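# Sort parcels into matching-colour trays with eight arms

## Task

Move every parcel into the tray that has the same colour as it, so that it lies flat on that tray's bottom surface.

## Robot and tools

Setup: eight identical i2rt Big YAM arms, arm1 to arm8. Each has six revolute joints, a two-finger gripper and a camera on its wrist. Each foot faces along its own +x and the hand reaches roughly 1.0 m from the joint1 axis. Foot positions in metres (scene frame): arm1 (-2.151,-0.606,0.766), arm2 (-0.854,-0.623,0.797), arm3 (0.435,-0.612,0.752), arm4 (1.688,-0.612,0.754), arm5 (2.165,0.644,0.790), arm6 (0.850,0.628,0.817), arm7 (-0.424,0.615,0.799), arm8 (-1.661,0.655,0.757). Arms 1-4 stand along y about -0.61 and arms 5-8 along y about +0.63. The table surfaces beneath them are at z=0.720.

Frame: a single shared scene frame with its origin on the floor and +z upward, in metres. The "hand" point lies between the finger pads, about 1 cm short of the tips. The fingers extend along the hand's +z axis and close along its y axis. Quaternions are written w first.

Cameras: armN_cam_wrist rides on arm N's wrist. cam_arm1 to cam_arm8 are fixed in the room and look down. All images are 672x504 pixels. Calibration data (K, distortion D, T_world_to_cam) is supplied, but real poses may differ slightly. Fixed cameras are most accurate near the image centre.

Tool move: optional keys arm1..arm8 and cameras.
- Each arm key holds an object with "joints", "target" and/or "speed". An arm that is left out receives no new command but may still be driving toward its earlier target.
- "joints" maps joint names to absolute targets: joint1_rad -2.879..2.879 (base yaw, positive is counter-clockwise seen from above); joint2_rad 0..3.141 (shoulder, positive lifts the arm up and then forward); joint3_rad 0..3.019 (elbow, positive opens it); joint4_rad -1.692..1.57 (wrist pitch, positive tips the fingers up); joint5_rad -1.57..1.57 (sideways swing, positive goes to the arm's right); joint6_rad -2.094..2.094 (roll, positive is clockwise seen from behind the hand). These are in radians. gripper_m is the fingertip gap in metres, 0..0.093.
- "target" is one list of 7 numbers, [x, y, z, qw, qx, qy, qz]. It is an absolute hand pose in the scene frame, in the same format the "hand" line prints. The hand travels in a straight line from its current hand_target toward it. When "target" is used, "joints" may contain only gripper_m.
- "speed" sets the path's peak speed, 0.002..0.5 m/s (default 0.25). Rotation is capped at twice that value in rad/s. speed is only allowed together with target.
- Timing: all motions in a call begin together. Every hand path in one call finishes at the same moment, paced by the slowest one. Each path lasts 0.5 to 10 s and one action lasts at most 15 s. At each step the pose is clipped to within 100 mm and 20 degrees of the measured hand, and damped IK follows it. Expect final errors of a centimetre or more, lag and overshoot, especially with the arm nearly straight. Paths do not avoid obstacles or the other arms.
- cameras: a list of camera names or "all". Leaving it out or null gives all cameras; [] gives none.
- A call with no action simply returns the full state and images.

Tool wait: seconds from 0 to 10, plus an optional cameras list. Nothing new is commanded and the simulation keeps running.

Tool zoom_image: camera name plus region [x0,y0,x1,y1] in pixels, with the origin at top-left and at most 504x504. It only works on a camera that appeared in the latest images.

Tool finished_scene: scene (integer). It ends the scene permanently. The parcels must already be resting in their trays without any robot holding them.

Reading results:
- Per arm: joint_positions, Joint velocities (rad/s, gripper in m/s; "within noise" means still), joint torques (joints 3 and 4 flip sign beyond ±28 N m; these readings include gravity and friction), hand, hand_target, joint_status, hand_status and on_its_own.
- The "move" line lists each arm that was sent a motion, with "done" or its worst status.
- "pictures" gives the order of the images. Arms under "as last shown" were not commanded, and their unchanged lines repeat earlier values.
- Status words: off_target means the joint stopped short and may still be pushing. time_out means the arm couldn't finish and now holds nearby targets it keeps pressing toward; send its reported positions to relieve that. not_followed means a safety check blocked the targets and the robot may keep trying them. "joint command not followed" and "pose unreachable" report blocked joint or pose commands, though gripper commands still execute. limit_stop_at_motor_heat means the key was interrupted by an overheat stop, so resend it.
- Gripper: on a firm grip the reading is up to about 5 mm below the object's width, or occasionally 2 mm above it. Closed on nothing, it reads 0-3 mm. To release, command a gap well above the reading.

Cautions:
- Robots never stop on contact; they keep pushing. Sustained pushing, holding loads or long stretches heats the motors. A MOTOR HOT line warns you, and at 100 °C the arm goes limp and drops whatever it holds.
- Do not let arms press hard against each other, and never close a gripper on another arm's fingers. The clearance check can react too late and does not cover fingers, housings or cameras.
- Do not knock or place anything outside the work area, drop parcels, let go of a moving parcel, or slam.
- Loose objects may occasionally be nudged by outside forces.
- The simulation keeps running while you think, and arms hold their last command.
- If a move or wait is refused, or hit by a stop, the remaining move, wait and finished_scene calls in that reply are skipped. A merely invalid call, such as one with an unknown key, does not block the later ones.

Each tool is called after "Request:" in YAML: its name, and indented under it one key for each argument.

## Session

Request:
move:
  cameras: ["cam_arm1","cam_arm2","cam_arm3","cam_arm4","cam_arm5","cam_arm6","cam_arm7","cam_arm8"]

Scene clock: 0.00 s.
Joint torques (N m): no reading
Heat: arm1: hottest joint1_rad 30 °C; arm2: hottest joint2_rad 30 °C; arm3: hottest joint1_rad 30 °C; arm4: hottest joint3_rad 34 °C; arm5: hottest joint3_rad 32 °C; arm6: hottest joint2_rad 31 °C; arm7: hottest joint3_rad 33 °C; arm8: hottest joint1_rad 29 °C.
Joint velocities: within noise
arm1.joint_positions: joint1_rad=+0.458 joint2_rad=+0.456 joint3_rad=+1.438 joint4_rad=-1.139 joint5_rad=+0.063 joint6_rad=-0.074 gripper_m=+0.09396
arm1.joint_status: not commanded
arm1.hand: x=-1.9866 y=-0.6052 z=+1.4040 quat_wxyz=(-0.650, +0.024, -0.759, +0.041) (m; scene frame)
arm1.hand_target: x=-1.9921 y=-0.6053 z=+1.4119 quat_wxyz=(-0.658, +0.023, -0.752, +0.041) (m; scene frame)
arm1.hand_status: not commanded
arm2.joint_positions: joint1_rad=-0.133 joint2_rad=+0.490 joint3_rad=+1.431 joint4_rad=-1.371 joint5_rad=+0.122 joint6_rad=+0.254 gripper_m=+0.09396
arm2.joint_status: not commanded
arm2.hand: x=-0.9557 y=-0.4897 z=+1.3731 quat_wxyz=(-0.193, +0.711, -0.448, -0.506) (m; scene frame)
arm2.hand_target: x=-0.9532 y=-0.4923 z=+1.3817 quat_wxyz=(-0.195, +0.705, -0.446, -0.516) (m; scene frame)
arm2.hand_status: not commanded
arm3.joint_positions: joint1_rad=+0.288 joint2_rad=+0.566 joint3_rad=+1.355 joint4_rad=-1.309 joint5_rad=+0.227 joint6_rad=-0.408 gripper_m=+0.09396
arm3.joint_status: not commanded
arm3.hand: x=+0.2384 y=-0.5089 z=+1.2929 quat_wxyz=(-0.272, +0.862, -0.018, -0.428) (m; scene frame)
arm3.hand_target: x=+0.2407 y=-0.5098 z=+1.3061 quat_wxyz=(-0.276, +0.854, -0.020, -0.440) (m; scene frame)
arm3.hand_status: not commanded
arm4.joint_positions: joint1_rad=-0.202 joint2_rad=+0.526 joint3_rad=+1.372 joint4_rad=-1.530 joint5_rad=+0.176 joint6_rad=+0.279 gripper_m=+0.09396
arm4.joint_status: not commanded
arm4.hand: x=+1.8391 y=-0.5129 z=+1.2624 quat_wxyz=(-0.405, +0.175, -0.887, -0.138) (m; scene frame)
arm4.hand_target: x=+1.8372 y=-0.5146 z=+1.2716 quat_wxyz=(-0.414, +0.173, -0.882, -0.143) (m; scene frame)
arm4.hand_status: not commanded
arm5.joint_positions: joint1_rad=+0.150 joint2_rad=+0.484 joint3_rad=+1.403 joint4_rad=-1.356 joint5_rad=-0.018 joint6_rad=+0.258 gripper_m=+0.09396
arm5.joint_status: not commanded
arm5.hand: x=+1.9905 y=+0.6571 z=+1.3561 quat_wxyz=(+0.044, +0.831, -0.149, -0.534) (m; scene frame)
arm5.hand_target: x=+1.9935 y=+0.6567 z=+1.3668 quat_wxyz=(+0.045, +0.825, -0.147, -0.545) (m; scene frame)
arm5.hand_status: not commanded
arm6.joint_positions: joint1_rad=+0.005 joint2_rad=+0.600 joint3_rad=+1.377 joint4_rad=-1.425 joint5_rad=+0.198 joint6_rad=-0.419 gripper_m=+0.09396
arm6.joint_status: not commanded
arm6.hand: x=+1.0055 y=+0.4776 z=+1.3387 quat_wxyz=(-0.341, -0.130, -0.883, +0.295) (m; scene frame)
arm6.hand_target: x=+1.0039 y=+0.4787 z=+1.3519 quat_wxyz=(-0.354, -0.130, -0.876, +0.302) (m; scene frame)
arm6.hand_status: not commanded
arm7.joint_positions: joint1_rad=-0.316 joint2_rad=+0.535 joint3_rad=+1.368 joint4_rad=-1.177 joint5_rad=-0.073 joint6_rad=-0.126 gripper_m=+0.09396
arm7.joint_status: not commanded
arm7.hand: x=-0.2873 y=+0.4416 z=+1.3804 quat_wxyz=(-0.508, -0.311, -0.757, +0.270) (m; scene frame)
arm7.hand_target: x=-0.2897 y=+0.4449 z=+1.3917 quat_wxyz=(-0.517, -0.307, -0.750, +0.275) (m; scene frame)
arm7.hand_status: not commanded
arm8.joint_positions: joint1_rad=+0.154 joint2_rad=+0.581 joint3_rad=+1.368 joint4_rad=-1.211 joint5_rad=-0.224 joint6_rad=+0.370 gripper_m=+0.09396
arm8.joint_status: not commanded
arm8.hand: x=-1.7287 y=+0.4302 z=+1.3236 quat_wxyz=(-0.435, -0.755, -0.361, +0.333) (m; scene frame)
arm8.hand_target: x=-1.7273 y=+0.4330 z=+1.3347 quat_wxyz=(-0.441, -0.748, -0.360, +0.341) (m; scene frame)
arm8.hand_status: not commanded
pictures: cam_arm1, cam_arm2, cam_arm3, cam_arm4, cam_arm5, cam_arm6, cam_arm7, cam_arm8

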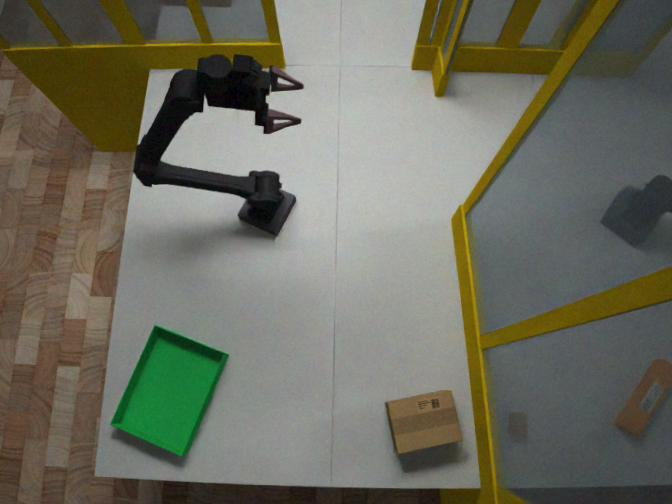

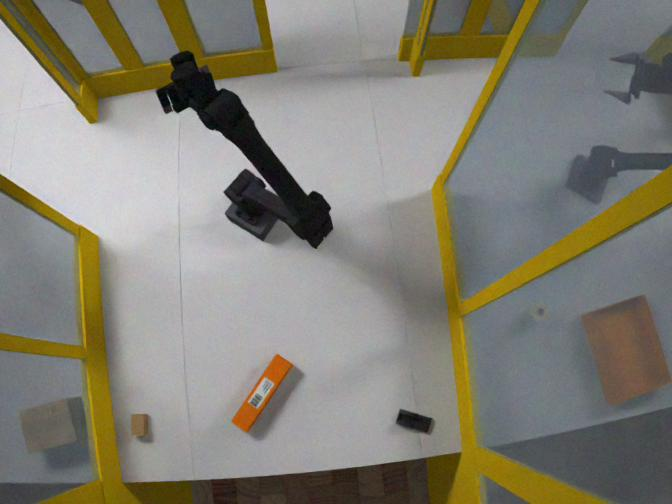

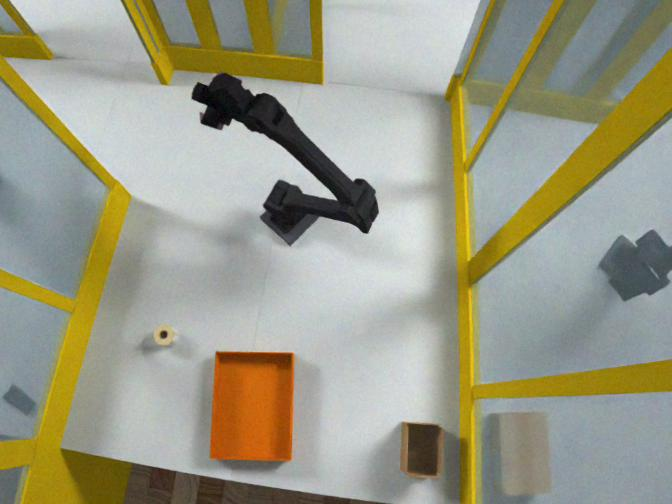

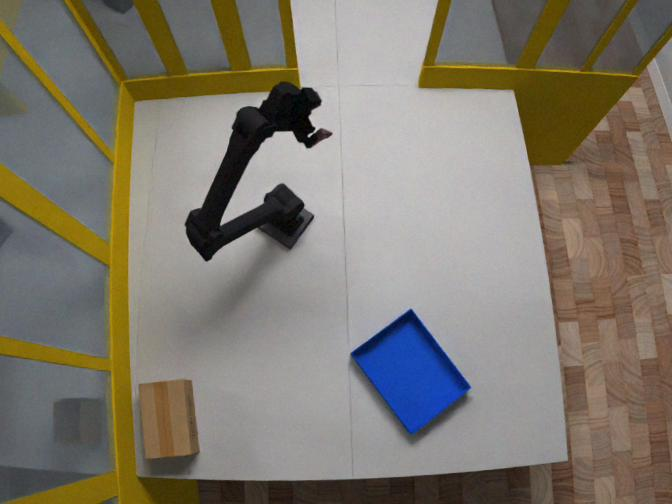

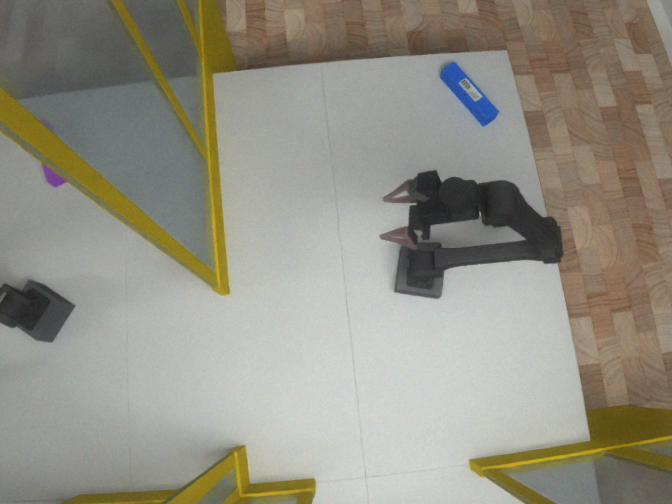

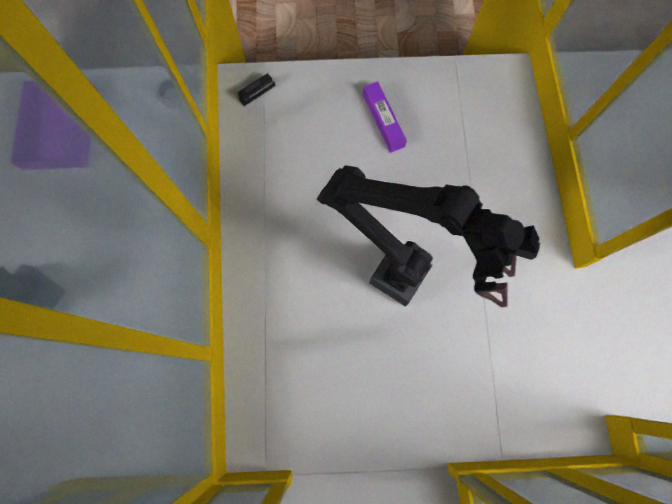

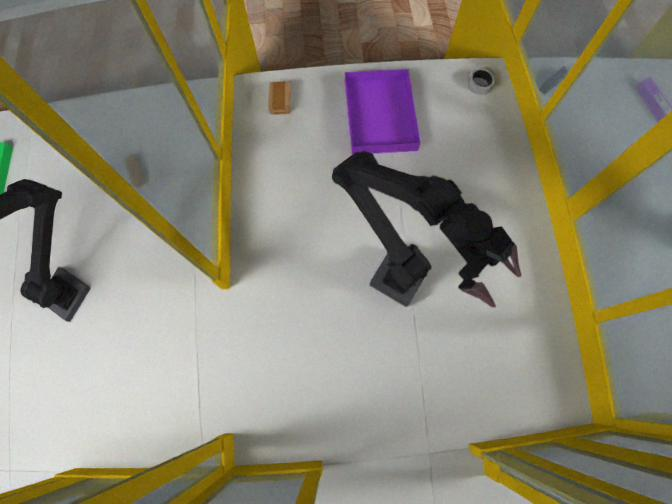

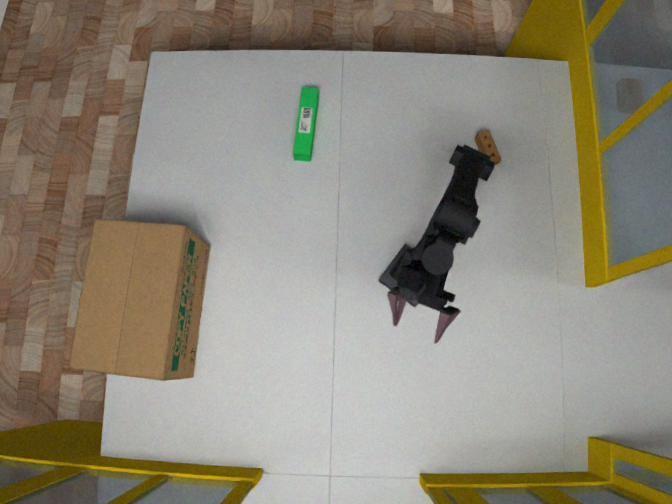

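Request:
move:
  arm1: {"joints":{"joint1_rad":1.449,"joint5_rad":0,"joint6_rad":-0.545,"gripper_m":0.093}}
  arm2: {"joints":{"joint1_rad":2.171,"joint5_rad":0,"joint6_rad":0.586,"gripper_m":0.093}}
  arm3: {"joints":{"joint1_rad":0.251,"joint5_rad":0,"joint6_rad":-0.36,"gripper_m":0.093}}
  arm4: {"joints":{"joint1_rad":0.168,"joint5_rad":0,"joint6_rad":-0.452,"gripper_m":0.093}}
  arm5: {"joints":{"joint1_rad":-1.716,"joint5_rad":0,"joint6_rad":-0.86,"gripper_m":0.093}}
  arm6: {"joints":{"joint1_rad":2.204,"joint5_rad":0,"joint6_rad":-0.246,"gripper_m":0.093}}
  arm7: {"joints":{"joint1_rad":-1.045,"joint5_rad":0,"joint6_rad":-0.113,"gripper_m":0.093}}
  arm8: {"joints":{"joint1_rad":-1.927,"joint5_rad":0,"joint6_rad":0.696,"gripper_m":0.093}}
  cameras: []

Request:
move:
  arm2: {"target":[-0.891,-1.239,0.89,0,0.895,0.446,0],"speed":0.4}
  arm5: {"target":[2.45,1.305,0.89,0,-0.848,0.53,0],"speed":0.4}
  arm6: {"target":[0.84,1.289,0.89,0,-0.793,0.609,0],"speed":0.4}
  arm8: {"target":[-2.022,1.173,0.89,0,-0.676,0.737,0],"speed":0.4}
  cameras: ["arm2_cam_wrist","arm5_cam_wrist","arm6_cam_wrist","arm8_cam_wrist"]

Scene clock: 95.53 s.
Joint torques (N m): arm1=[2.2 5.54 7.66 1.92 0 -0.04] | arm2=[0.85 4.54 7.79 2.18 -0.09 0.03] | arm3=[-1.85 1.26 10.18 1.62 -0.28 0.17] | arm4=[1.26 3.43 9.95 1.77 -0.15 -0.01] | arm5=[-1.14 5.36 6.79 1.99 -0.15 -0.13] | arm6=[0.21 2.78 9.51 1.58 -0.01 0.02] | arm7=[-1.08 1.61 10.44 1.59 0.03 0.23] | arm8=[1.2 2.96 10.55 1.54 0.02 -0.03]
Heat: arm1: hottest joint3_rad 31 °C; arm2: hottest joint3_rad 36 °C; arm3: hottest joint3_rad 32 °C; arm4: hottest joint3_rad 40 °C; arm5: hottest joint3_rad 35 °C; arm6: hottest joint3_rad 34 °C; arm7: hottest joint3_rad 43 °C; arm8: hottest joint3_rad 37 °C.
move: arm1 done; arm2 done; arm3 done; arm4 done; arm5 done; arm6 done; arm7 done; arm8 done
Joint velocities: within noise
arm1.joint_positions: joint1_rad=+1.436 joint2_rad=+0.456 joint3_rad=+1.438 joint4_rad=-1.139 joint5_rad=+0.003 joint6_rad=-0.537 gripper_m=+0.09314
arm1.joint_status: all done
arm1.hand: x=-2.0643 y=-0.4585 z=+1.4022 quat_wxyz=(-0.630, +0.535, -0.543, -0.148) (m; scene frame)
arm1.hand_target: x=-2.0693 y=-0.4618 z=+1.4101 quat_wxyz=(-0.637, +0.536, -0.533, -0.153) (m; scene frame)
arm1.hand_status: not commanded
arm2.joint_positions: joint1_rad=+2.163 joint2_rad=+0.490 joint3_rad=+1.431 joint4_rad=-1.371 joint5_rad=+0.003 joint6_rad=+0.573 gripper_m=+0.09311
arm2.joint_status: all done
arm2.hand: x=-0.8664 y=-0.7910 z=+1.3722 quat_wxyz=(+0.464, +0.753, +0.377, -0.276) (m; scene frame)
arm2.hand_target: x=-0.8644 y=-0.7875 z=+1.3809 quat_wxyz=(+0.476, +0.748, +0.373, -0.274) (m; scene frame)
arm2.hand_status: not commanded
arm3.joint_positions: joint1_rad=+0.267 joint2_rad=+0.566 joint3_rad=+1.355 joint4_rad=-1.309 joint5_rad=+0.004 joint6_rad=-0.376 gripper_m=+0.09306
arm3.joint_status: all done
arm3.hand: x=+0.2244 y=-0.5392 z=+1.2905 quat_wxyz=(-0.181, +0.866, +0.015, -0.466) (m; scene frame)
arm3.hand_target: x=+0.2275 y=-0.5376 z=+1.3038 quat_wxyz=(-0.184, +0.858, +0.002, -0.479) (m; scene frame)
arm3.hand_status: not commanded
arm4.joint_positions: joint1_rad=+0.153 joint2_rad=+0.526 joint3_rad=+1.372 joint4_rad=-1.530 joint5_rad=+0.001 joint6_rad=-0.443 gripper_m=+0.09312
arm4.joint_status: all done
arm4.hand: x=+1.7716 y=-0.4529 z=+1.2610 quat_wxyz=(-0.399, +0.633, -0.649, -0.139) (m; scene frame)
arm4.hand_target: x=+1.7680 y=-0.4540 z=+1.2702 quat_wxyz=(-0.408, +0.637, -0.638, -0.145) (m; scene frame)
arm4.hand_status: not commanded
arm5.joint_positions: joint1_rad=-1.708 joint2_rad=+0.484 joint3_rad=+1.403 joint4_rad=-1.356 joint5_rad=-0.001 joint6_rad=-0.850 gripper_m=+0.09315
arm5.joint_status: all done
arm5.hand: x=+2.2299 y=+0.7999 z=+1.3578 quat_wxyz=(-0.533, +0.714, -0.446, -0.087) (m; scene frame)
arm5.hand_target: x=+2.2301 y=+0.7964 z=+1.3685 quat_wxyz=(-0.544, +0.708, -0.442, -0.083) (m; scene frame)
arm5.hand_status: not commanded
arm6.joint_positions: joint1_rad=+2.194 joint2_rad=+0.600 joint3_rad=+1.377 joint4_rad=-1.425 joint5_rad=+0.001 joint6_rad=-0.255 gripper_m=+0.09314
arm6.joint_status: all done
arm6.hand: x=+0.8498 y=+0.8444 z=+1.3367 quat_wxyz=(-0.351, +0.710, -0.546, -0.273) (m; scene frame)
arm6.hand_target: x=+0.8477 y=+0.8425 z=+1.3500 quat_wxyz=(-0.360, +0.705, -0.541, -0.285) (m; scene frame)
arm6.hand_status: not commanded
arm7.joint_positions: joint1_rad=-1.036 joint2_rad=+0.535 joint3_rad=+1.368 joint4_rad=-1.177 joint5_rad=-0.003 joint6_rad=-0.123 gripper_m=+0.09310
arm7.joint_status: all done
arm7.hand: x=-0.4463 y=+0.3953 z=+1.3802 quat_wxyz=(-0.358, -0.573, -0.585, +0.449) (m; scene frame)
arm7.hand_target: x=-0.4482 y=+0.3996 z=+1.3915 quat_wxyz=(-0.364, -0.573, -0.573, +0.458) (m; scene frame)
arm7.hand_status: not commanded
arm8.joint_positions: joint1_rad=-1.921 joint2_rad=+0.581 joint3_rad=+1.368 joint4_rad=-1.211 joint5_rad=-0.002 joint6_rad=+0.689 gripper_m=+0.09310
arm8.joint_status: all done
arm8.hand: x=-1.7973 y=+0.8490 z=+1.3215 quat_wxyz=(+0.071, -0.572, +0.616, +0.537) (m; scene frame)
arm8.hand_target: x=-1.7941 y=+0.8474 z=+1.3326 quat_wxyz=(+0.073, -0.563, +0.615, +0.548) (m; scene frame)
arm8.hand_status: not commanded
pictures: none
No camera images: "cameras" was empty.

Scene clock: 98.90 s.
Joint torques (N m): arm1=[2.26 5.19 7.6 1.92 0 -0.02] | arm2=[0.73 -22.53 11.21 0.12 0.04 0.07] | arm3=[-1.85 1.2 10.18 1.63 -0.28 0.16] | arm4=[1.32 3.43 9.96 1.78 -0.15 -0.01] | arm5=[-1.55 -21.25 10.19 -0.25 -0.24 -0.15] | arm6=[0.26 -15.97 12.22 -0.21 0 -0.01] | arm7=[-1.08 1.49 10.44 1.65 0.04 0.22] | arm8=[1.73 -19.66 14.24 -0.59 0.02 0.03]
Heat: arm1: hottest joint3_rad 31 °C; arm2: hottest joint3_rad 36 °C; arm3: hottest joint3_rad 32 °C; arm4: hottest joint3_rad 40 °C; arm5: hottest joint3_rad 35 °C; arm6: hottest joint3_rad 34 °C; arm7: hottest joint3_rad 43 °C; arm8: hottest joint3_rad 37 °C.
move: arm2 off_target; arm5 off_target; arm6 off_target; arm8 off_target
Joint velocities: within noise
arm1, arm3, arm4, arm7: as last shown
arm2.joint_positions: joint1_rad=+2.165 joint2_rad=+2.018 joint3_rad=+1.708 joint4_rad=-1.288 joint5_rad=+0.000 joint6_rad=+0.574 gripper_m=+0.09311
arm2.joint_status: not commanded
arm2.hand: x=-0.8944 y=-1.2255 z=+0.8771 quat_wxyz=(-0.012, +0.894, +0.449, +0.007) (m; scene frame)
arm2.hand_target: x=-0.8910 y=-1.2383 z=+0.8901 quat_wxyz=(+0.000, +0.895, +0.446, +0.000) (m; scene frame)
arm2.hand_status: off_target (0.019 m and 1.7 deg from the pose sent, 0.659 m and 65.3 deg at the start)
arm3.hand_target: x=+0.2275 y=-0.5376 z=+1.3038 quat_wxyz=(-0.183, +0.858, +0.002, -0.479) (m; scene frame)
arm5.joint_positions: joint1_rad=-1.710 joint2_rad=+2.357 joint3_rad=+2.294 joint4_rad=-1.547 joint5_rad=+0.000 joint6_rad=-0.851 gripper_m=+0.09315
arm5.joint_status: not commanded
arm5.hand: x=+2.4413 y=+1.2968 z=+0.8756 quat_wxyz=(+0.015, +0.847, -0.531, +0.003) (m; scene frame)
arm5.hand_target: x=+2.4498 y=+1.3042 z=+0.8899 quat_wxyz=(-0.001, +0.848, -0.530, +0.000) (m; scene frame)
arm5.hand_status: off_target (0.019 m and 1.8 deg from the pose sent, 0.723 m and 65.4 deg at the start)
arm6.joint_positions: joint1_rad=+2.194 joint2_rad=+2.149 joint3_rad=+1.871 joint4_rad=-1.325 joint5_rad=+0.000 joint6_rad=-0.253 gripper_m=+0.09314
arm6.joint_status: not commanded
arm6.hand: x=+0.8472 y=+1.2731 z=+0.8771 quat_wxyz=(+0.013, +0.792, -0.610, +0.010) (m; scene frame)
arm6.hand_target: x=+0.8400 y=+1.2881 z=+0.8901 quat_wxyz=(+0.000, +0.793, -0.609, +0.000) (m; scene frame)
arm6.hand_status: off_target (0.022 m and 1.9 deg from the pose sent, 0.630 m and 52.9 deg at the start)
arm8.joint_positions: joint1_rad=-1.921 joint2_rad=+2.030 joint3_rad=+1.831 joint4_rad=-1.403 joint5_rad=-0.001 joint6_rad=+0.689 gripper_m=+0.09310
arm8.joint_status: not commanded
arm8.hand: x=-2.0165 y=+1.1599 z=+0.8755 quat_wxyz=(-0.003, -0.680, +0.733, -0.016) (m; scene frame)
arm8.hand_target: x=-2.0216 y=+1.1723 z=+0.8901 quat_wxyz=(+0.000, -0.676, +0.737, +0.000) (m; scene frame)
arm8.hand_status: off_target (0.020 m and 2.0 deg from the pose sent, 0.584 m and 65.6 deg at the start)
pictures: arm2_cam_wrist, arm5_cam_wrist, arm6_cam_wrist, arm8_cam_wrist
camera_calibration:
arm2_cam_wrist: T_world_to_cam=[[-0.79895, 0.600749, 0.0279303, -0.00398042], [0.493033, 0.627687, 0.602434, 0.686152], [0.34438, 0.495086, -0.79768, 1.73498], [0, 0, 0, 1]] pos_world=[-0.938969, -1.28726, 0.97071]
arm5_cam_wrist: T_world_to_cam=[[0.904778, 0.425531, -0.0172874, -2.74443], [0.353255, -0.72719, 0.588562, -0.427086], [0.237881, -0.538625, -0.808267, 0.949554], [0, 0, 0, 1]] pos_world=[2.40809, 1.36872, 0.971416]
arm6_cam_wrist: T_world_to_cam=[[0.964792, 0.26301, -0.00157567, -1.15226], [0.211188, -0.771098, 0.600672, 0.281825], [0.156767, -0.579856, -0.799494, 1.43098], [0, 0, 0, 1]] pos_world=[0.827846, 1.35014, 0.972963]
arm8_cam_wrist: T_world_to_cam=[[0.996731, -0.0802278, 0.00953507, 2.09567], [-0.0692741, -0.787924, 0.611863, 0.242831], [-0.0415755, -0.610523, -0.790906, 1.43728], [0, 0, 0, 1]] pos_world=[-2.01225, 1.23695, 0.968189]

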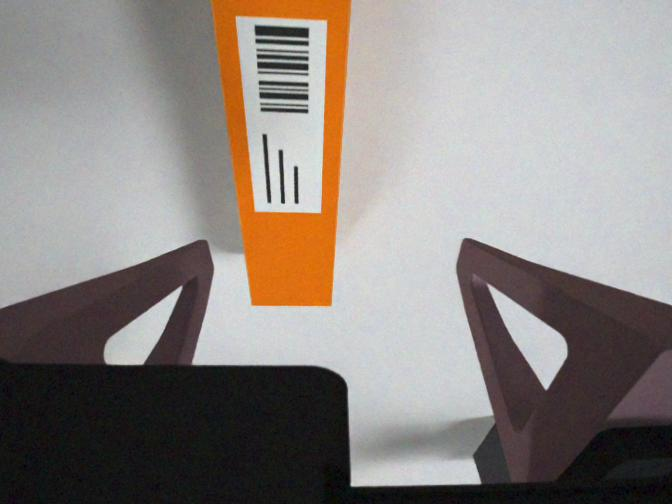

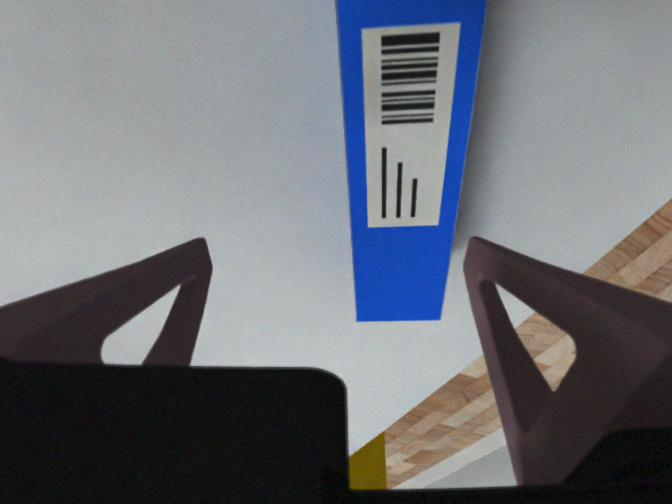

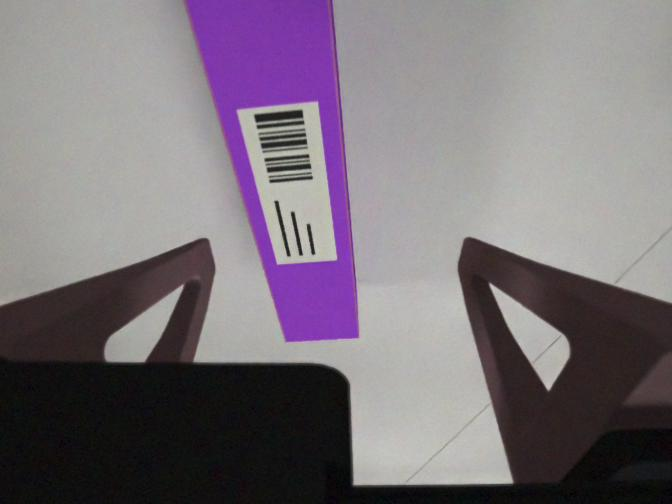

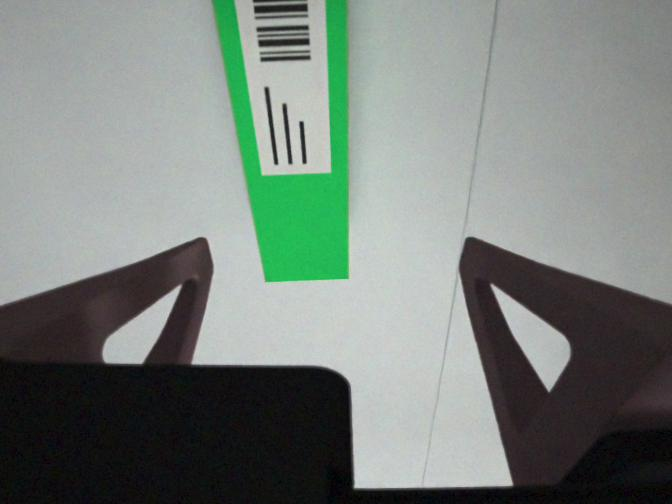

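Request:
move:
  arm2: {"target":[-0.870,-1.248,0.764,0,0.899,0.438,0],"speed":0.2}
  arm5: {"target":[2.484,1.314,0.762,0,-0.857,0.515,0],"speed":0.2}
  arm6: {"target":[0.828,1.242,0.763,0,-0.819,0.574,0],"speed":0.2}
  arm8: {"target":[-2.043,1.195,0.764,0,-0.691,0.722,0],"speed":0.2}
  cameras: ["arm2_cam_wrist","arm5_cam_wrist","arm6_cam_wrist","arm8_cam_wrist"]

Scene clock: 130.50 s.
Joint torques (N m): arm1=[2.32 5.6 7.69 1.99 0.02 -0.02] | arm2=[0.62 -23.88 8.03 0.88 0.05 0.09] | arm3=[-1.9 1.2 10.17 1.62 -0.28 0.16] | arm4=[1.26 3.43 9.95 1.78 -0.15 -0.01] | arm5=[-1.67 -20.66 8.83 0.53 -0.33 -0.17] | arm6=[0.15 -15.33 7.25 0.58 0.01 -0.18] | arm7=[-1.03 1.61 10.43 1.61 0.03 0.22] | arm8=[2.2 -21.25 10.92 0.21 0.01 -0.1]
Heat: arm1: hottest joint3_rad 32 °C; arm2: hottest joint3_rad 37 °C; arm3: hottest joint3_rad 33 °C; arm4: hottest joint3_rad 41 °C; arm5: hottest joint3_rad 38 °C; arm6: hottest joint3_rad 36 °C; arm7: hottest joint3_rad 44 °C; arm8: hottest joint3_rad 37 °C.
move: arm2 done; arm5 off_target; arm6 done; arm8 done
Joint velocities: within noise
arm1, arm3, arm4, arm7: as last shown
arm2.joint_positions: joint1_rad=+2.201 joint2_rad=+2.172 joint3_rad=+1.648 joint4_rad=-1.061 joint5_rad=+0.000 joint6_rad=+0.626 gripper_m=+0.09311
arm2.joint_status: not commanded
arm2.hand: x=-0.8732 y=-1.2417 z=+0.7643 quat_wxyz=(-0.007, +0.897, +0.442, +0.004) (m; scene frame)
arm2.hand_target: x=-0.8701 y=-1.2479 z=+0.7641 quat_wxyz=(+0.000, +0.899, +0.438, +0.000) (m; scene frame)
arm2.hand_status: done (0.007 m and 1.0 deg from the pose sent, 0.118 m and 2.1 deg at the start)
arm5.joint_positions: joint1_rad=-1.749 joint2_rad=+2.520 joint3_rad=+2.277 joint4_rad=-1.370 joint5_rad=+0.002 joint6_rad=-0.923 gripper_m=+0.09311
arm5.joint_status: not commanded
arm5.hand: x=+2.4757 y=+1.3042 z=+0.7536 quat_wxyz=(+0.018, +0.856, -0.517, +0.003) (m; scene frame)
arm5.hand_target: x=+2.4839 y=+1.3135 z=+0.7623 quat_wxyz=(+0.000, +0.857, -0.515, +0.000) (m; scene frame)
arm5.hand_status: off_target (0.015 m and 2.1 deg from the pose sent, 0.123 m and 2.8 deg at the start)
arm6.joint_positions: joint1_rad=+2.216 joint2_rad=+2.174 joint3_rad=+1.596 joint4_rad=-1.002 joint5_rad=+0.000 joint6_rad=-0.301 gripper_m=+0.09314
arm6.joint_status: not commanded
arm6.hand: x=+0.8343 y=+1.2382 z=+0.7663 quat_wxyz=(+0.004, +0.813, -0.582, +0.003) (m; scene frame)
arm6.hand_target: x=+0.8281 y=+1.2419 z=+0.7631 quat_wxyz=(+0.000, +0.819, -0.574, +0.000) (m; scene frame)
arm6.hand_status: done (0.008 m and 1.2 deg from the pose sent, 0.120 m and 5.4 deg at the start)
arm8.joint_positions: joint1_rad=-1.921 joint2_rad=+2.211 joint3_rad=+1.831 joint4_rad=-1.211 joint5_rad=-0.001 joint6_rad=+0.669 gripper_m=+0.09310
arm8.joint_status: not commanded
arm8.hand: x=-2.0367 y=+1.1885 z=+0.7631 quat_wxyz=(-0.002, -0.688, +0.726, -0.010) (m; scene frame)
arm8.hand_target: x=-2.0430 y=+1.1948 z=+0.7640 quat_wxyz=(+0.000, -0.691, +0.722, +0.000) (m; scene frame)
arm8.hand_status: done (0.009 m and 1.3 deg from the pose sent, 0.120 m and 2.6 deg at the start)
pictures: arm2_cam_wrist, arm5_cam_wrist, arm6_cam_wrist, arm8_cam_wrist
camera_calibration:
arm2_cam_wrist: T_world_to_cam=[[-0.789212, 0.613744, 0.0215179, 0.0553126], [0.504103, 0.627417, 0.593488, 0.770056], [0.350749, 0.479235, -0.804555, 1.63679], [0, 0, 0, 1]] pos_world=[-0.918636, -1.3015, 0.858679]
arm5_cam_wrist: T_world_to_cam=[[0.890301, 0.454876, -0.0212555, -2.7802], [0.378474, -0.713194, 0.59001, -0.443875], [0.253222, -0.533332, -0.807116, 0.801026], [0, 0, 0, 1]] pos_world=[2.44038, 1.37529, 0.849317]
arm6_cam_wrist: T_world_to_cam=[[0.944242, 0.329226, 0.00402433, -1.19997], [0.265405, -0.768318, 0.58245, 0.289351], [0.19485, -0.548906, -0.812856, 1.26427], [0, 0, 0, 1]] pos_world=[0.809923, 1.31134, 0.86397]
arm8_cam_wrist: T_world_to_cam=[[0.998185, -0.0602006, 0.00163311, 2.10438], [-0.0489256, -0.794826, 0.604862, 0.387678], [-0.035115, -0.603844, -0.796328, 1.37431], [0, 0, 0, 1]] pos_world=[-2.03333, 1.26469, 0.85647]

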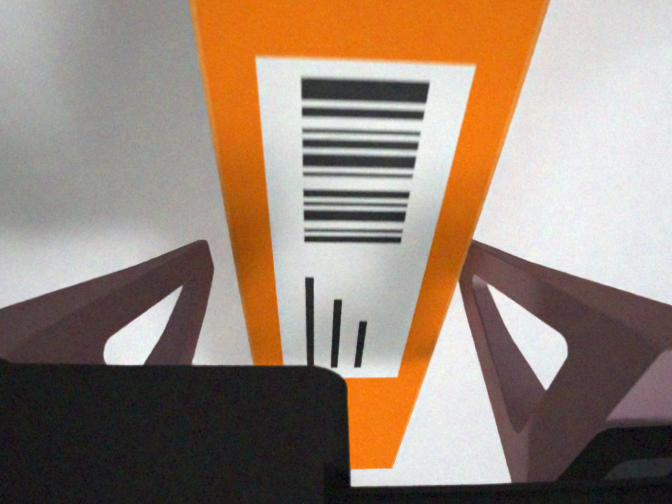

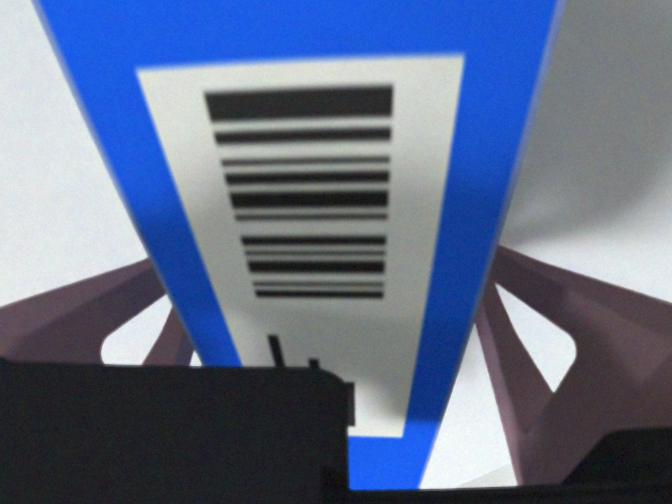

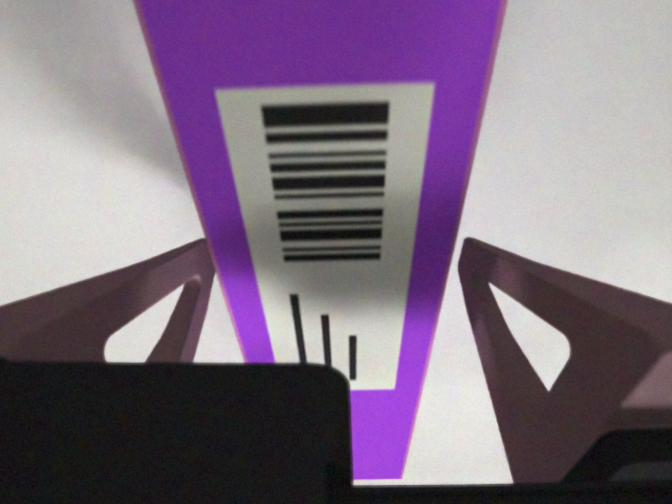

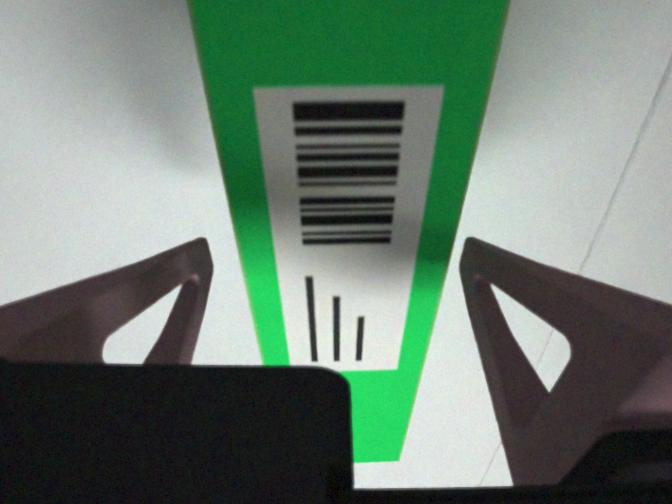

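Request:
move:
  arm2: {"joints":{"gripper_m":0.042}}
  arm5: {"joints":{"gripper_m":0.042}}
  arm6: {"joints":{"gripper_m":0.042}}
  arm8: {"joints":{"gripper_m":0.042}}
  cameras: []

Request:
move:
  arm2: {"target":[-0.865,-0.983,1.0,0,0.899,0.438,0],"speed":0.35}
  arm5: {"target":[2.318,0.970,1.0,0,-0.857,0.515,0],"speed":0.35}
  arm6: {"target":[0.840,0.988,1.0,0,-0.819,0.574,0],"speed":0.35}
  arm8: {"target":[-1.869,0.949,1.0,0,-0.691,0.722,0],"speed":0.35}
  cameras: []

Request:
move:
  arm2: {"joints":{"joint1_rad":-2.108,"joint6_rad":0.374}}
  arm5: {"joints":{"joint1_rad":1.557,"joint6_rad":-0.276}}
  arm6: {"joints":{"joint1_rad":-1.183,"joint6_rad":-0.23}}
  arm8: {"joints":{"joint1_rad":0.414,"joint6_rad":-0.188}}
  cameras: ["cam_arm2","cam_arm5","cam_arm6","cam_arm8"]

Scene clock: 146.60 s.
Joint torques (N m): arm1=[2.32 5.48 7.66 1.91 0 0] | arm2=[0.67 -23.47 7.97 0.87 0.07 0.07] | arm3=[-1.79 1.32 10.21 1.63 -0.28 0.15] | arm4=[1.26 3.43 9.96 1.78 -0.15 -0.01] | arm5=[-2.43 -20.19 8.68 0.61 -0.3 -0.11] | arm6=[0.21 -15.15 7.28 0.55 0.01 -0.16] | arm7=[-1.08 1.55 10.48 1.57 0.04 0.21] | arm8=[2.02 -20.95 10.88 0.2 0.05 -0.1]
Heat: arm1: hottest joint3_rad 32 °C; arm2: hottest joint3_rad 36 °C; arm3: hottest joint3_rad 33 °C; arm4: hottest joint3_rad 41 °C; arm5: hottest joint3_rad 39 °C; arm6: hottest joint3_rad 35 °C; arm7: hottest joint3_rad 44 °C; arm8: hottest joint2_rad 38 °C.
move: arm2 off_target; arm5 off_target; arm6 off_target; arm8 off_target
Joint velocities: within noise
arm1, arm3, arm4, arm7: as last shown
arm2.joint_positions: joint1_rad=+2.201 joint2_rad=+2.172 joint3_rad=+1.648 joint4_rad=-1.061 joint5_rad=-0.001 joint6_rad=+0.626 gripper_m=+0.05868
arm2.joint_status: gripper_m off_target (ended at +0.05872, target +0.04200)
arm2.hand: x=-0.8732 y=-1.2418 z=+0.7643 quat_wxyz=(-0.007, +0.897, +0.442, +0.004) (m; scene frame)
arm2.hand_target: x=-0.8701 y=-1.2480 z=+0.7641 quat_wxyz=(+0.000, +0.899, +0.438, +0.000) (m; scene frame)
arm2.hand_status: not commanded
arm5.joint_positions: joint1_rad=-1.749 joint2_rad=+2.520 joint3_rad=+2.277 joint4_rad=-1.370 joint5_rad=+0.001 joint6_rad=-0.925 gripper_m=+0.05909
arm5.joint_status: gripper_m off_target (ended at +0.05912, target +0.04200)
arm5.hand: x=+2.4756 y=+1.3042 z=+0.7536 quat_wxyz=(+0.018, +0.856, -0.516, +0.003) (m; scene frame)
arm5.hand_target: x=+2.4839 y=+1.3135 z=+0.7623 quat_wxyz=(+0.000, +0.857, -0.515, +0.000) (m; scene frame)
arm5.hand_status: not commanded
arm6.joint_positions: joint1_rad=+2.216 joint2_rad=+2.174 joint3_rad=+1.596 joint4_rad=-1.001 joint5_rad=+0.000 joint6_rad=-0.303 gripper_m=+0.05964
arm6.joint_status: gripper_m off_target (ended at +0.05967, target +0.04200)
arm6.hand: x=+0.8343 y=+1.2383 z=+0.7663 quat_wxyz=(+0.003, +0.814, -0.581, +0.003) (m; scene frame)
arm6.hand_target: x=+0.8281 y=+1.2419 z=+0.7631 quat_wxyz=(+0.000, +0.819, -0.574, +0.000) (m; scene frame)
arm6.hand_status: not commanded
arm8.joint_positions: joint1_rad=-1.921 joint2_rad=+2.211 joint3_rad=+1.831 joint4_rad=-1.210 joint5_rad=-0.001 joint6_rad=+0.668 gripper_m=+0.06022
arm8.joint_status: gripper_m off_target (ended at +0.06024, target +0.04200)
arm8.hand: x=-2.0368 y=+1.1885 z=+0.7631 quat_wxyz=(-0.002, -0.688, +0.726, -0.010) (m; scene frame)
arm8.hand_target: x=-2.0430 y=+1.1948 z=+0.7640 quat_wxyz=(+0.000, -0.691, +0.722, +0.000) (m; scene frame)
arm8.hand_status: not commanded
pictures: none
No camera images: "cameras" was empty.

Scene clock: 148.77 s.
Joint torques (N m): arm1=[2.43 5.3 7.57 2 0 -0.03] | arm2=[0.32 -10.29 8.23 0.21 0.08 0.02] | arm3=[-1.85 1.26 10.21 1.63 -0.27 0.16] | arm4=[1.26 3.43 9.95 1.77 -0.15 -0.01] | arm5=[-0.32 -6.89 7.08 -0.09 -0.27 -0.09] | arm6=[-0.32 -7.59 8.46 -0.16 0.01 -0.18] | arm7=[-1.14 1.55 10.5 1.58 0.02 0.23] | arm8=[2.26 -8.29 9.59 -0.49 0.02 -0.1]
Heat: arm1: hottest joint3_rad 32 °C; arm2: hottest joint3_rad 36 °C; arm3: hottest joint3_rad 33 °C; arm4: hottest joint3_rad 41 °C; arm5: hottest joint3_rad 39 °C; arm6: hottest joint3_rad 35 °C; arm7: hottest joint3_rad 44 °C; arm8: hottest joint2_rad 38 °C.
move: arm2 done; arm5 done; arm6 done; arm8 done
Joint velocities: within noise
arm1, arm3, arm4, arm7: as last shown
arm2.joint_positions: joint1_rad=+2.201 joint2_rad=+1.288 joint3_rad=+1.124 joint4_rad=-1.391 joint5_rad=-0.001 joint6_rad=+0.626 gripper_m=+0.05868
arm2.joint_status: not commanded
arm2.hand: x=-0.8653 y=-0.9852 z=+1.0021 quat_wxyz=(+0.007, +0.897, +0.442, -0.003) (m; scene frame)
arm2.hand_target: x=-0.8651 y=-0.9830 z=+1.0001 quat_wxyz=(+0.000, +0.899, +0.438, +0.000) (m; scene frame)
arm2.hand_status: done (0.003 m and 1.0 deg from the pose sent, 0.350 m and 1.0 deg at the start)
arm5.joint_positions: joint1_rad=-1.749 joint2_rad=+1.299 joint3_rad=+1.136 joint4_rad=-1.407 joint5_rad=+0.000 joint6_rad=-0.925 gripper_m=+0.05908
arm5.joint_status: not commanded
arm5.hand: x=+2.3185 y=+0.9707 z=+0.9986 quat_wxyz=(-0.004, +0.856, -0.516, +0.000) (m; scene frame)
arm5.hand_target: x=+2.3180 y=+0.9699 z=+1.0000 quat_wxyz=(+0.000, +0.857, -0.515, +0.000) (m; scene frame)
arm5.hand_status: done (0.002 m and 0.5 deg from the pose sent, 0.444 m and 2.1 deg at the start)
arm6.joint_positions: joint1_rad=+2.216 joint2_rad=+1.317 joint3_rad=+1.074 joint4_rad=-1.337 joint5_rad=+0.000 joint6_rad=-0.309 gripper_m=+0.05964
arm6.joint_status: not commanded
arm6.hand: x=+0.8411 y=+0.9891 z=+0.9935 quat_wxyz=(+0.004, +0.815, -0.579, +0.003) (m; scene frame)
arm6.hand_target: x=+0.8401 y=+0.9879 z=+0.9999 quat_wxyz=(+0.000, +0.819, -0.574, +0.000) (m; scene frame)
arm6.hand_status: done (0.007 m and 0.9 deg from the pose sent, 0.342 m and 1.1 deg at the start)
arm8.joint_positions: joint1_rad=-1.921 joint2_rad=+1.276 joint3_rad=+1.220 joint4_rad=-1.497 joint5_rad=-0.001 joint6_rad=+0.668 gripper_m=+0.06021
arm8.joint_status: not commanded
arm8.hand: x=-1.8699 y=+0.9520 z=+1.0026 quat_wxyz=(+0.000, -0.688, +0.726, +0.009) (m; scene frame)
arm8.hand_target: x=-1.8691 y=+0.9489 z=+0.9999 quat_wxyz=(+0.000, -0.692, +0.722, +0.000) (m; scene frame)
arm8.hand_status: done (0.004 m and 1.1 deg from the pose sent, 0.376 m and 1.3 deg at the start)
pictures: none
No camera images: "cameras" was empty.

Scene clock: 151.60 s.
Joint torques (N m): arm1=[2.26 5.6 7.57 2.04 -0.01 -0.01] | arm2=[-0.15 -11.93 8.2 0.17 0.04 -0.17] | arm3=[-1.85 1.2 10.19 1.61 -0.28 0.17] | arm4=[1.26 3.43 9.96 1.78 -0.15 -0.01] | arm5=[0.97 -7.88 7.09 -0.14 -0.11 0.02] | arm6=[-1.14 -7.59 8.46 -0.13 -0.01 -0.02] | arm7=[-1.14 1.73 10.48 1.62 0.04 0.22] | arm8=[2.2 -9.23 9.63 -0.61 -0.04 -0.1]
Heat: arm1: hottest joint3_rad 32 °C; arm2: hottest joint3_rad 36 °C; arm3: hottest joint3_rad 33 °C; arm4: hottest joint3_rad 41 °C; arm5: hottest joint3_rad 39 °C; arm6: hottest joint3_rad 35 °C; arm7: hottest joint3_rad 44 °C; arm8: hottest joint2_rad 38 °C.
move: arm2 done; arm5 done; arm6 done; arm8 done
Joint velocities: within noise
arm1, arm3, arm4, arm7: as last shown
arm2.joint_positions: joint1_rad=-2.103 joint2_rad=+1.305 joint3_rad=+1.124 joint4_rad=-1.390 joint5_rad=+0.000 joint6_rad=+0.385 gripper_m=+0.05867
arm2.joint_status: all done
arm2.hand: x=-0.5159 y=-0.4895 z=+0.9968 quat_wxyz=(+0.000, -0.004, -1.000, -0.001) (m; scene frame)
arm2.hand_target: x=-0.5186 y=-0.4924 z=+1.0005 quat_wxyz=(+0.000, -0.001, -1.000, -0.001) (m; scene frame)
arm2.hand_status: not commanded
arm4.joint_positions: joint1_rad=+0.153 joint2_rad=+0.526 joint3_rad=+1.372 joint4_rad=-1.530 joint5_rad=+0.001 joint6_rad=-0.444 gripper_m=+0.09312
arm5.joint_positions: joint1_rad=+1.553 joint2_rad=+1.317 joint3_rad=+1.136 joint4_rad=-1.408 joint5_rad=-0.001 joint6_rad=-0.286 gripper_m=+0.05906
arm5.joint_status: all done
arm5.hand: x=+2.0635 y=+0.2933 z=+0.9872 quat_wxyz=(-0.005, +0.705, +0.709, +0.012) (m; scene frame)
arm5.hand_target: x=+2.0656 y=+0.2949 z=+0.9949 quat_wxyz=(-0.002, +0.706, +0.708, +0.007) (m; scene frame)
arm5.hand_status: not commanded
arm6.joint_positions: joint1_rad=-1.175 joint2_rad=+1.317 joint3_rad=+1.074 joint4_rad=-1.337 joint5_rad=+0.001 joint6_rad=-0.237 gripper_m=+0.05981
arm6.joint_status: all done
arm6.hand: x=+0.7702 y=+0.2765 z=+0.9935 quat_wxyz=(+0.003, -0.702, -0.712, -0.004) (m; scene frame)
arm6.hand_target: x=+0.7680 y=+0.2781 z=+0.9999 quat_wxyz=(+0.000, -0.707, -0.707, +0.000) (m; scene frame)
arm6.hand_status: not commanded
arm8.joint_positions: joint1_rad=+0.410 joint2_rad=+1.286 joint3_rad=+1.220 joint4_rad=-1.497 joint5_rad=-0.001 joint6_rad=-0.181 gripper_m=+0.06023
arm8.joint_status: all done
arm8.hand: x=-1.7323 y=+0.2989 z=+1.0000 quat_wxyz=(-0.003, -0.713, -0.702, +0.003) (m; scene frame)
arm8.hand_target: x=-1.7303 y=+0.3025 z=+1.0006 quat_wxyz=(+0.000, -0.709, -0.706, +0.001) (m; scene frame)
arm8.hand_status: not commanded
pictures: cam_arm2, cam_arm5, cam_arm6, cam_arm8

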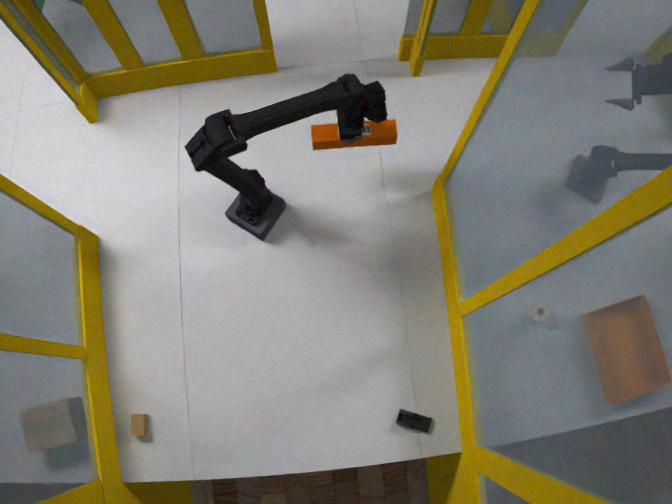

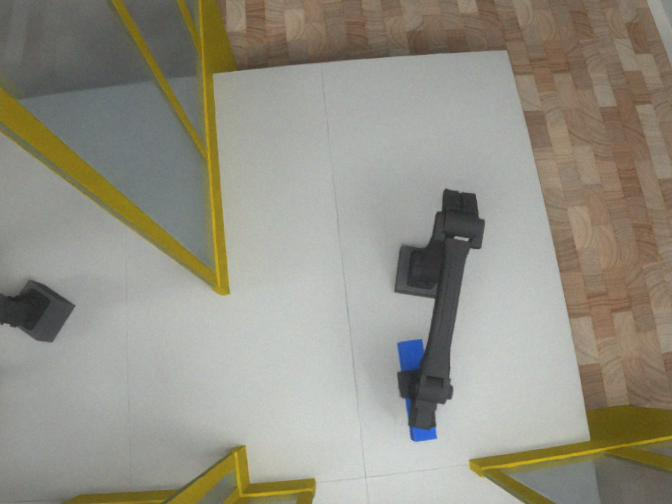

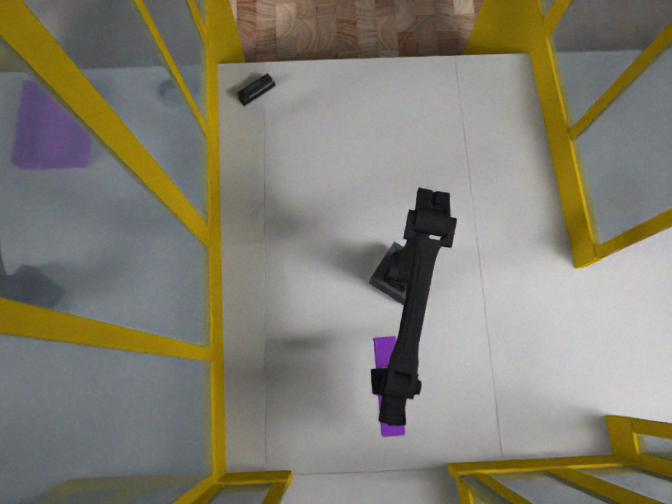

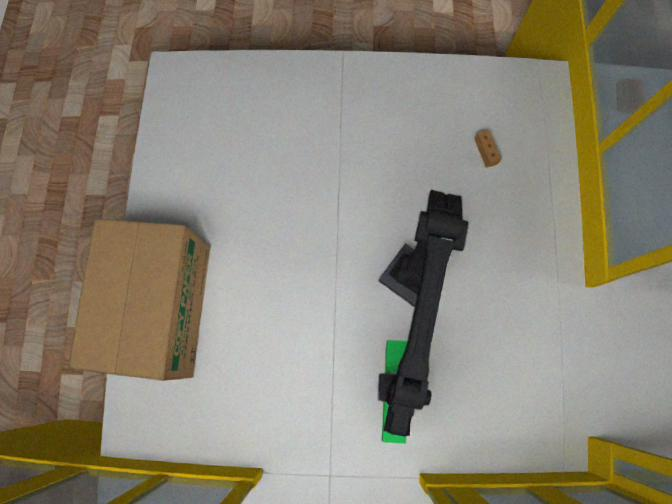

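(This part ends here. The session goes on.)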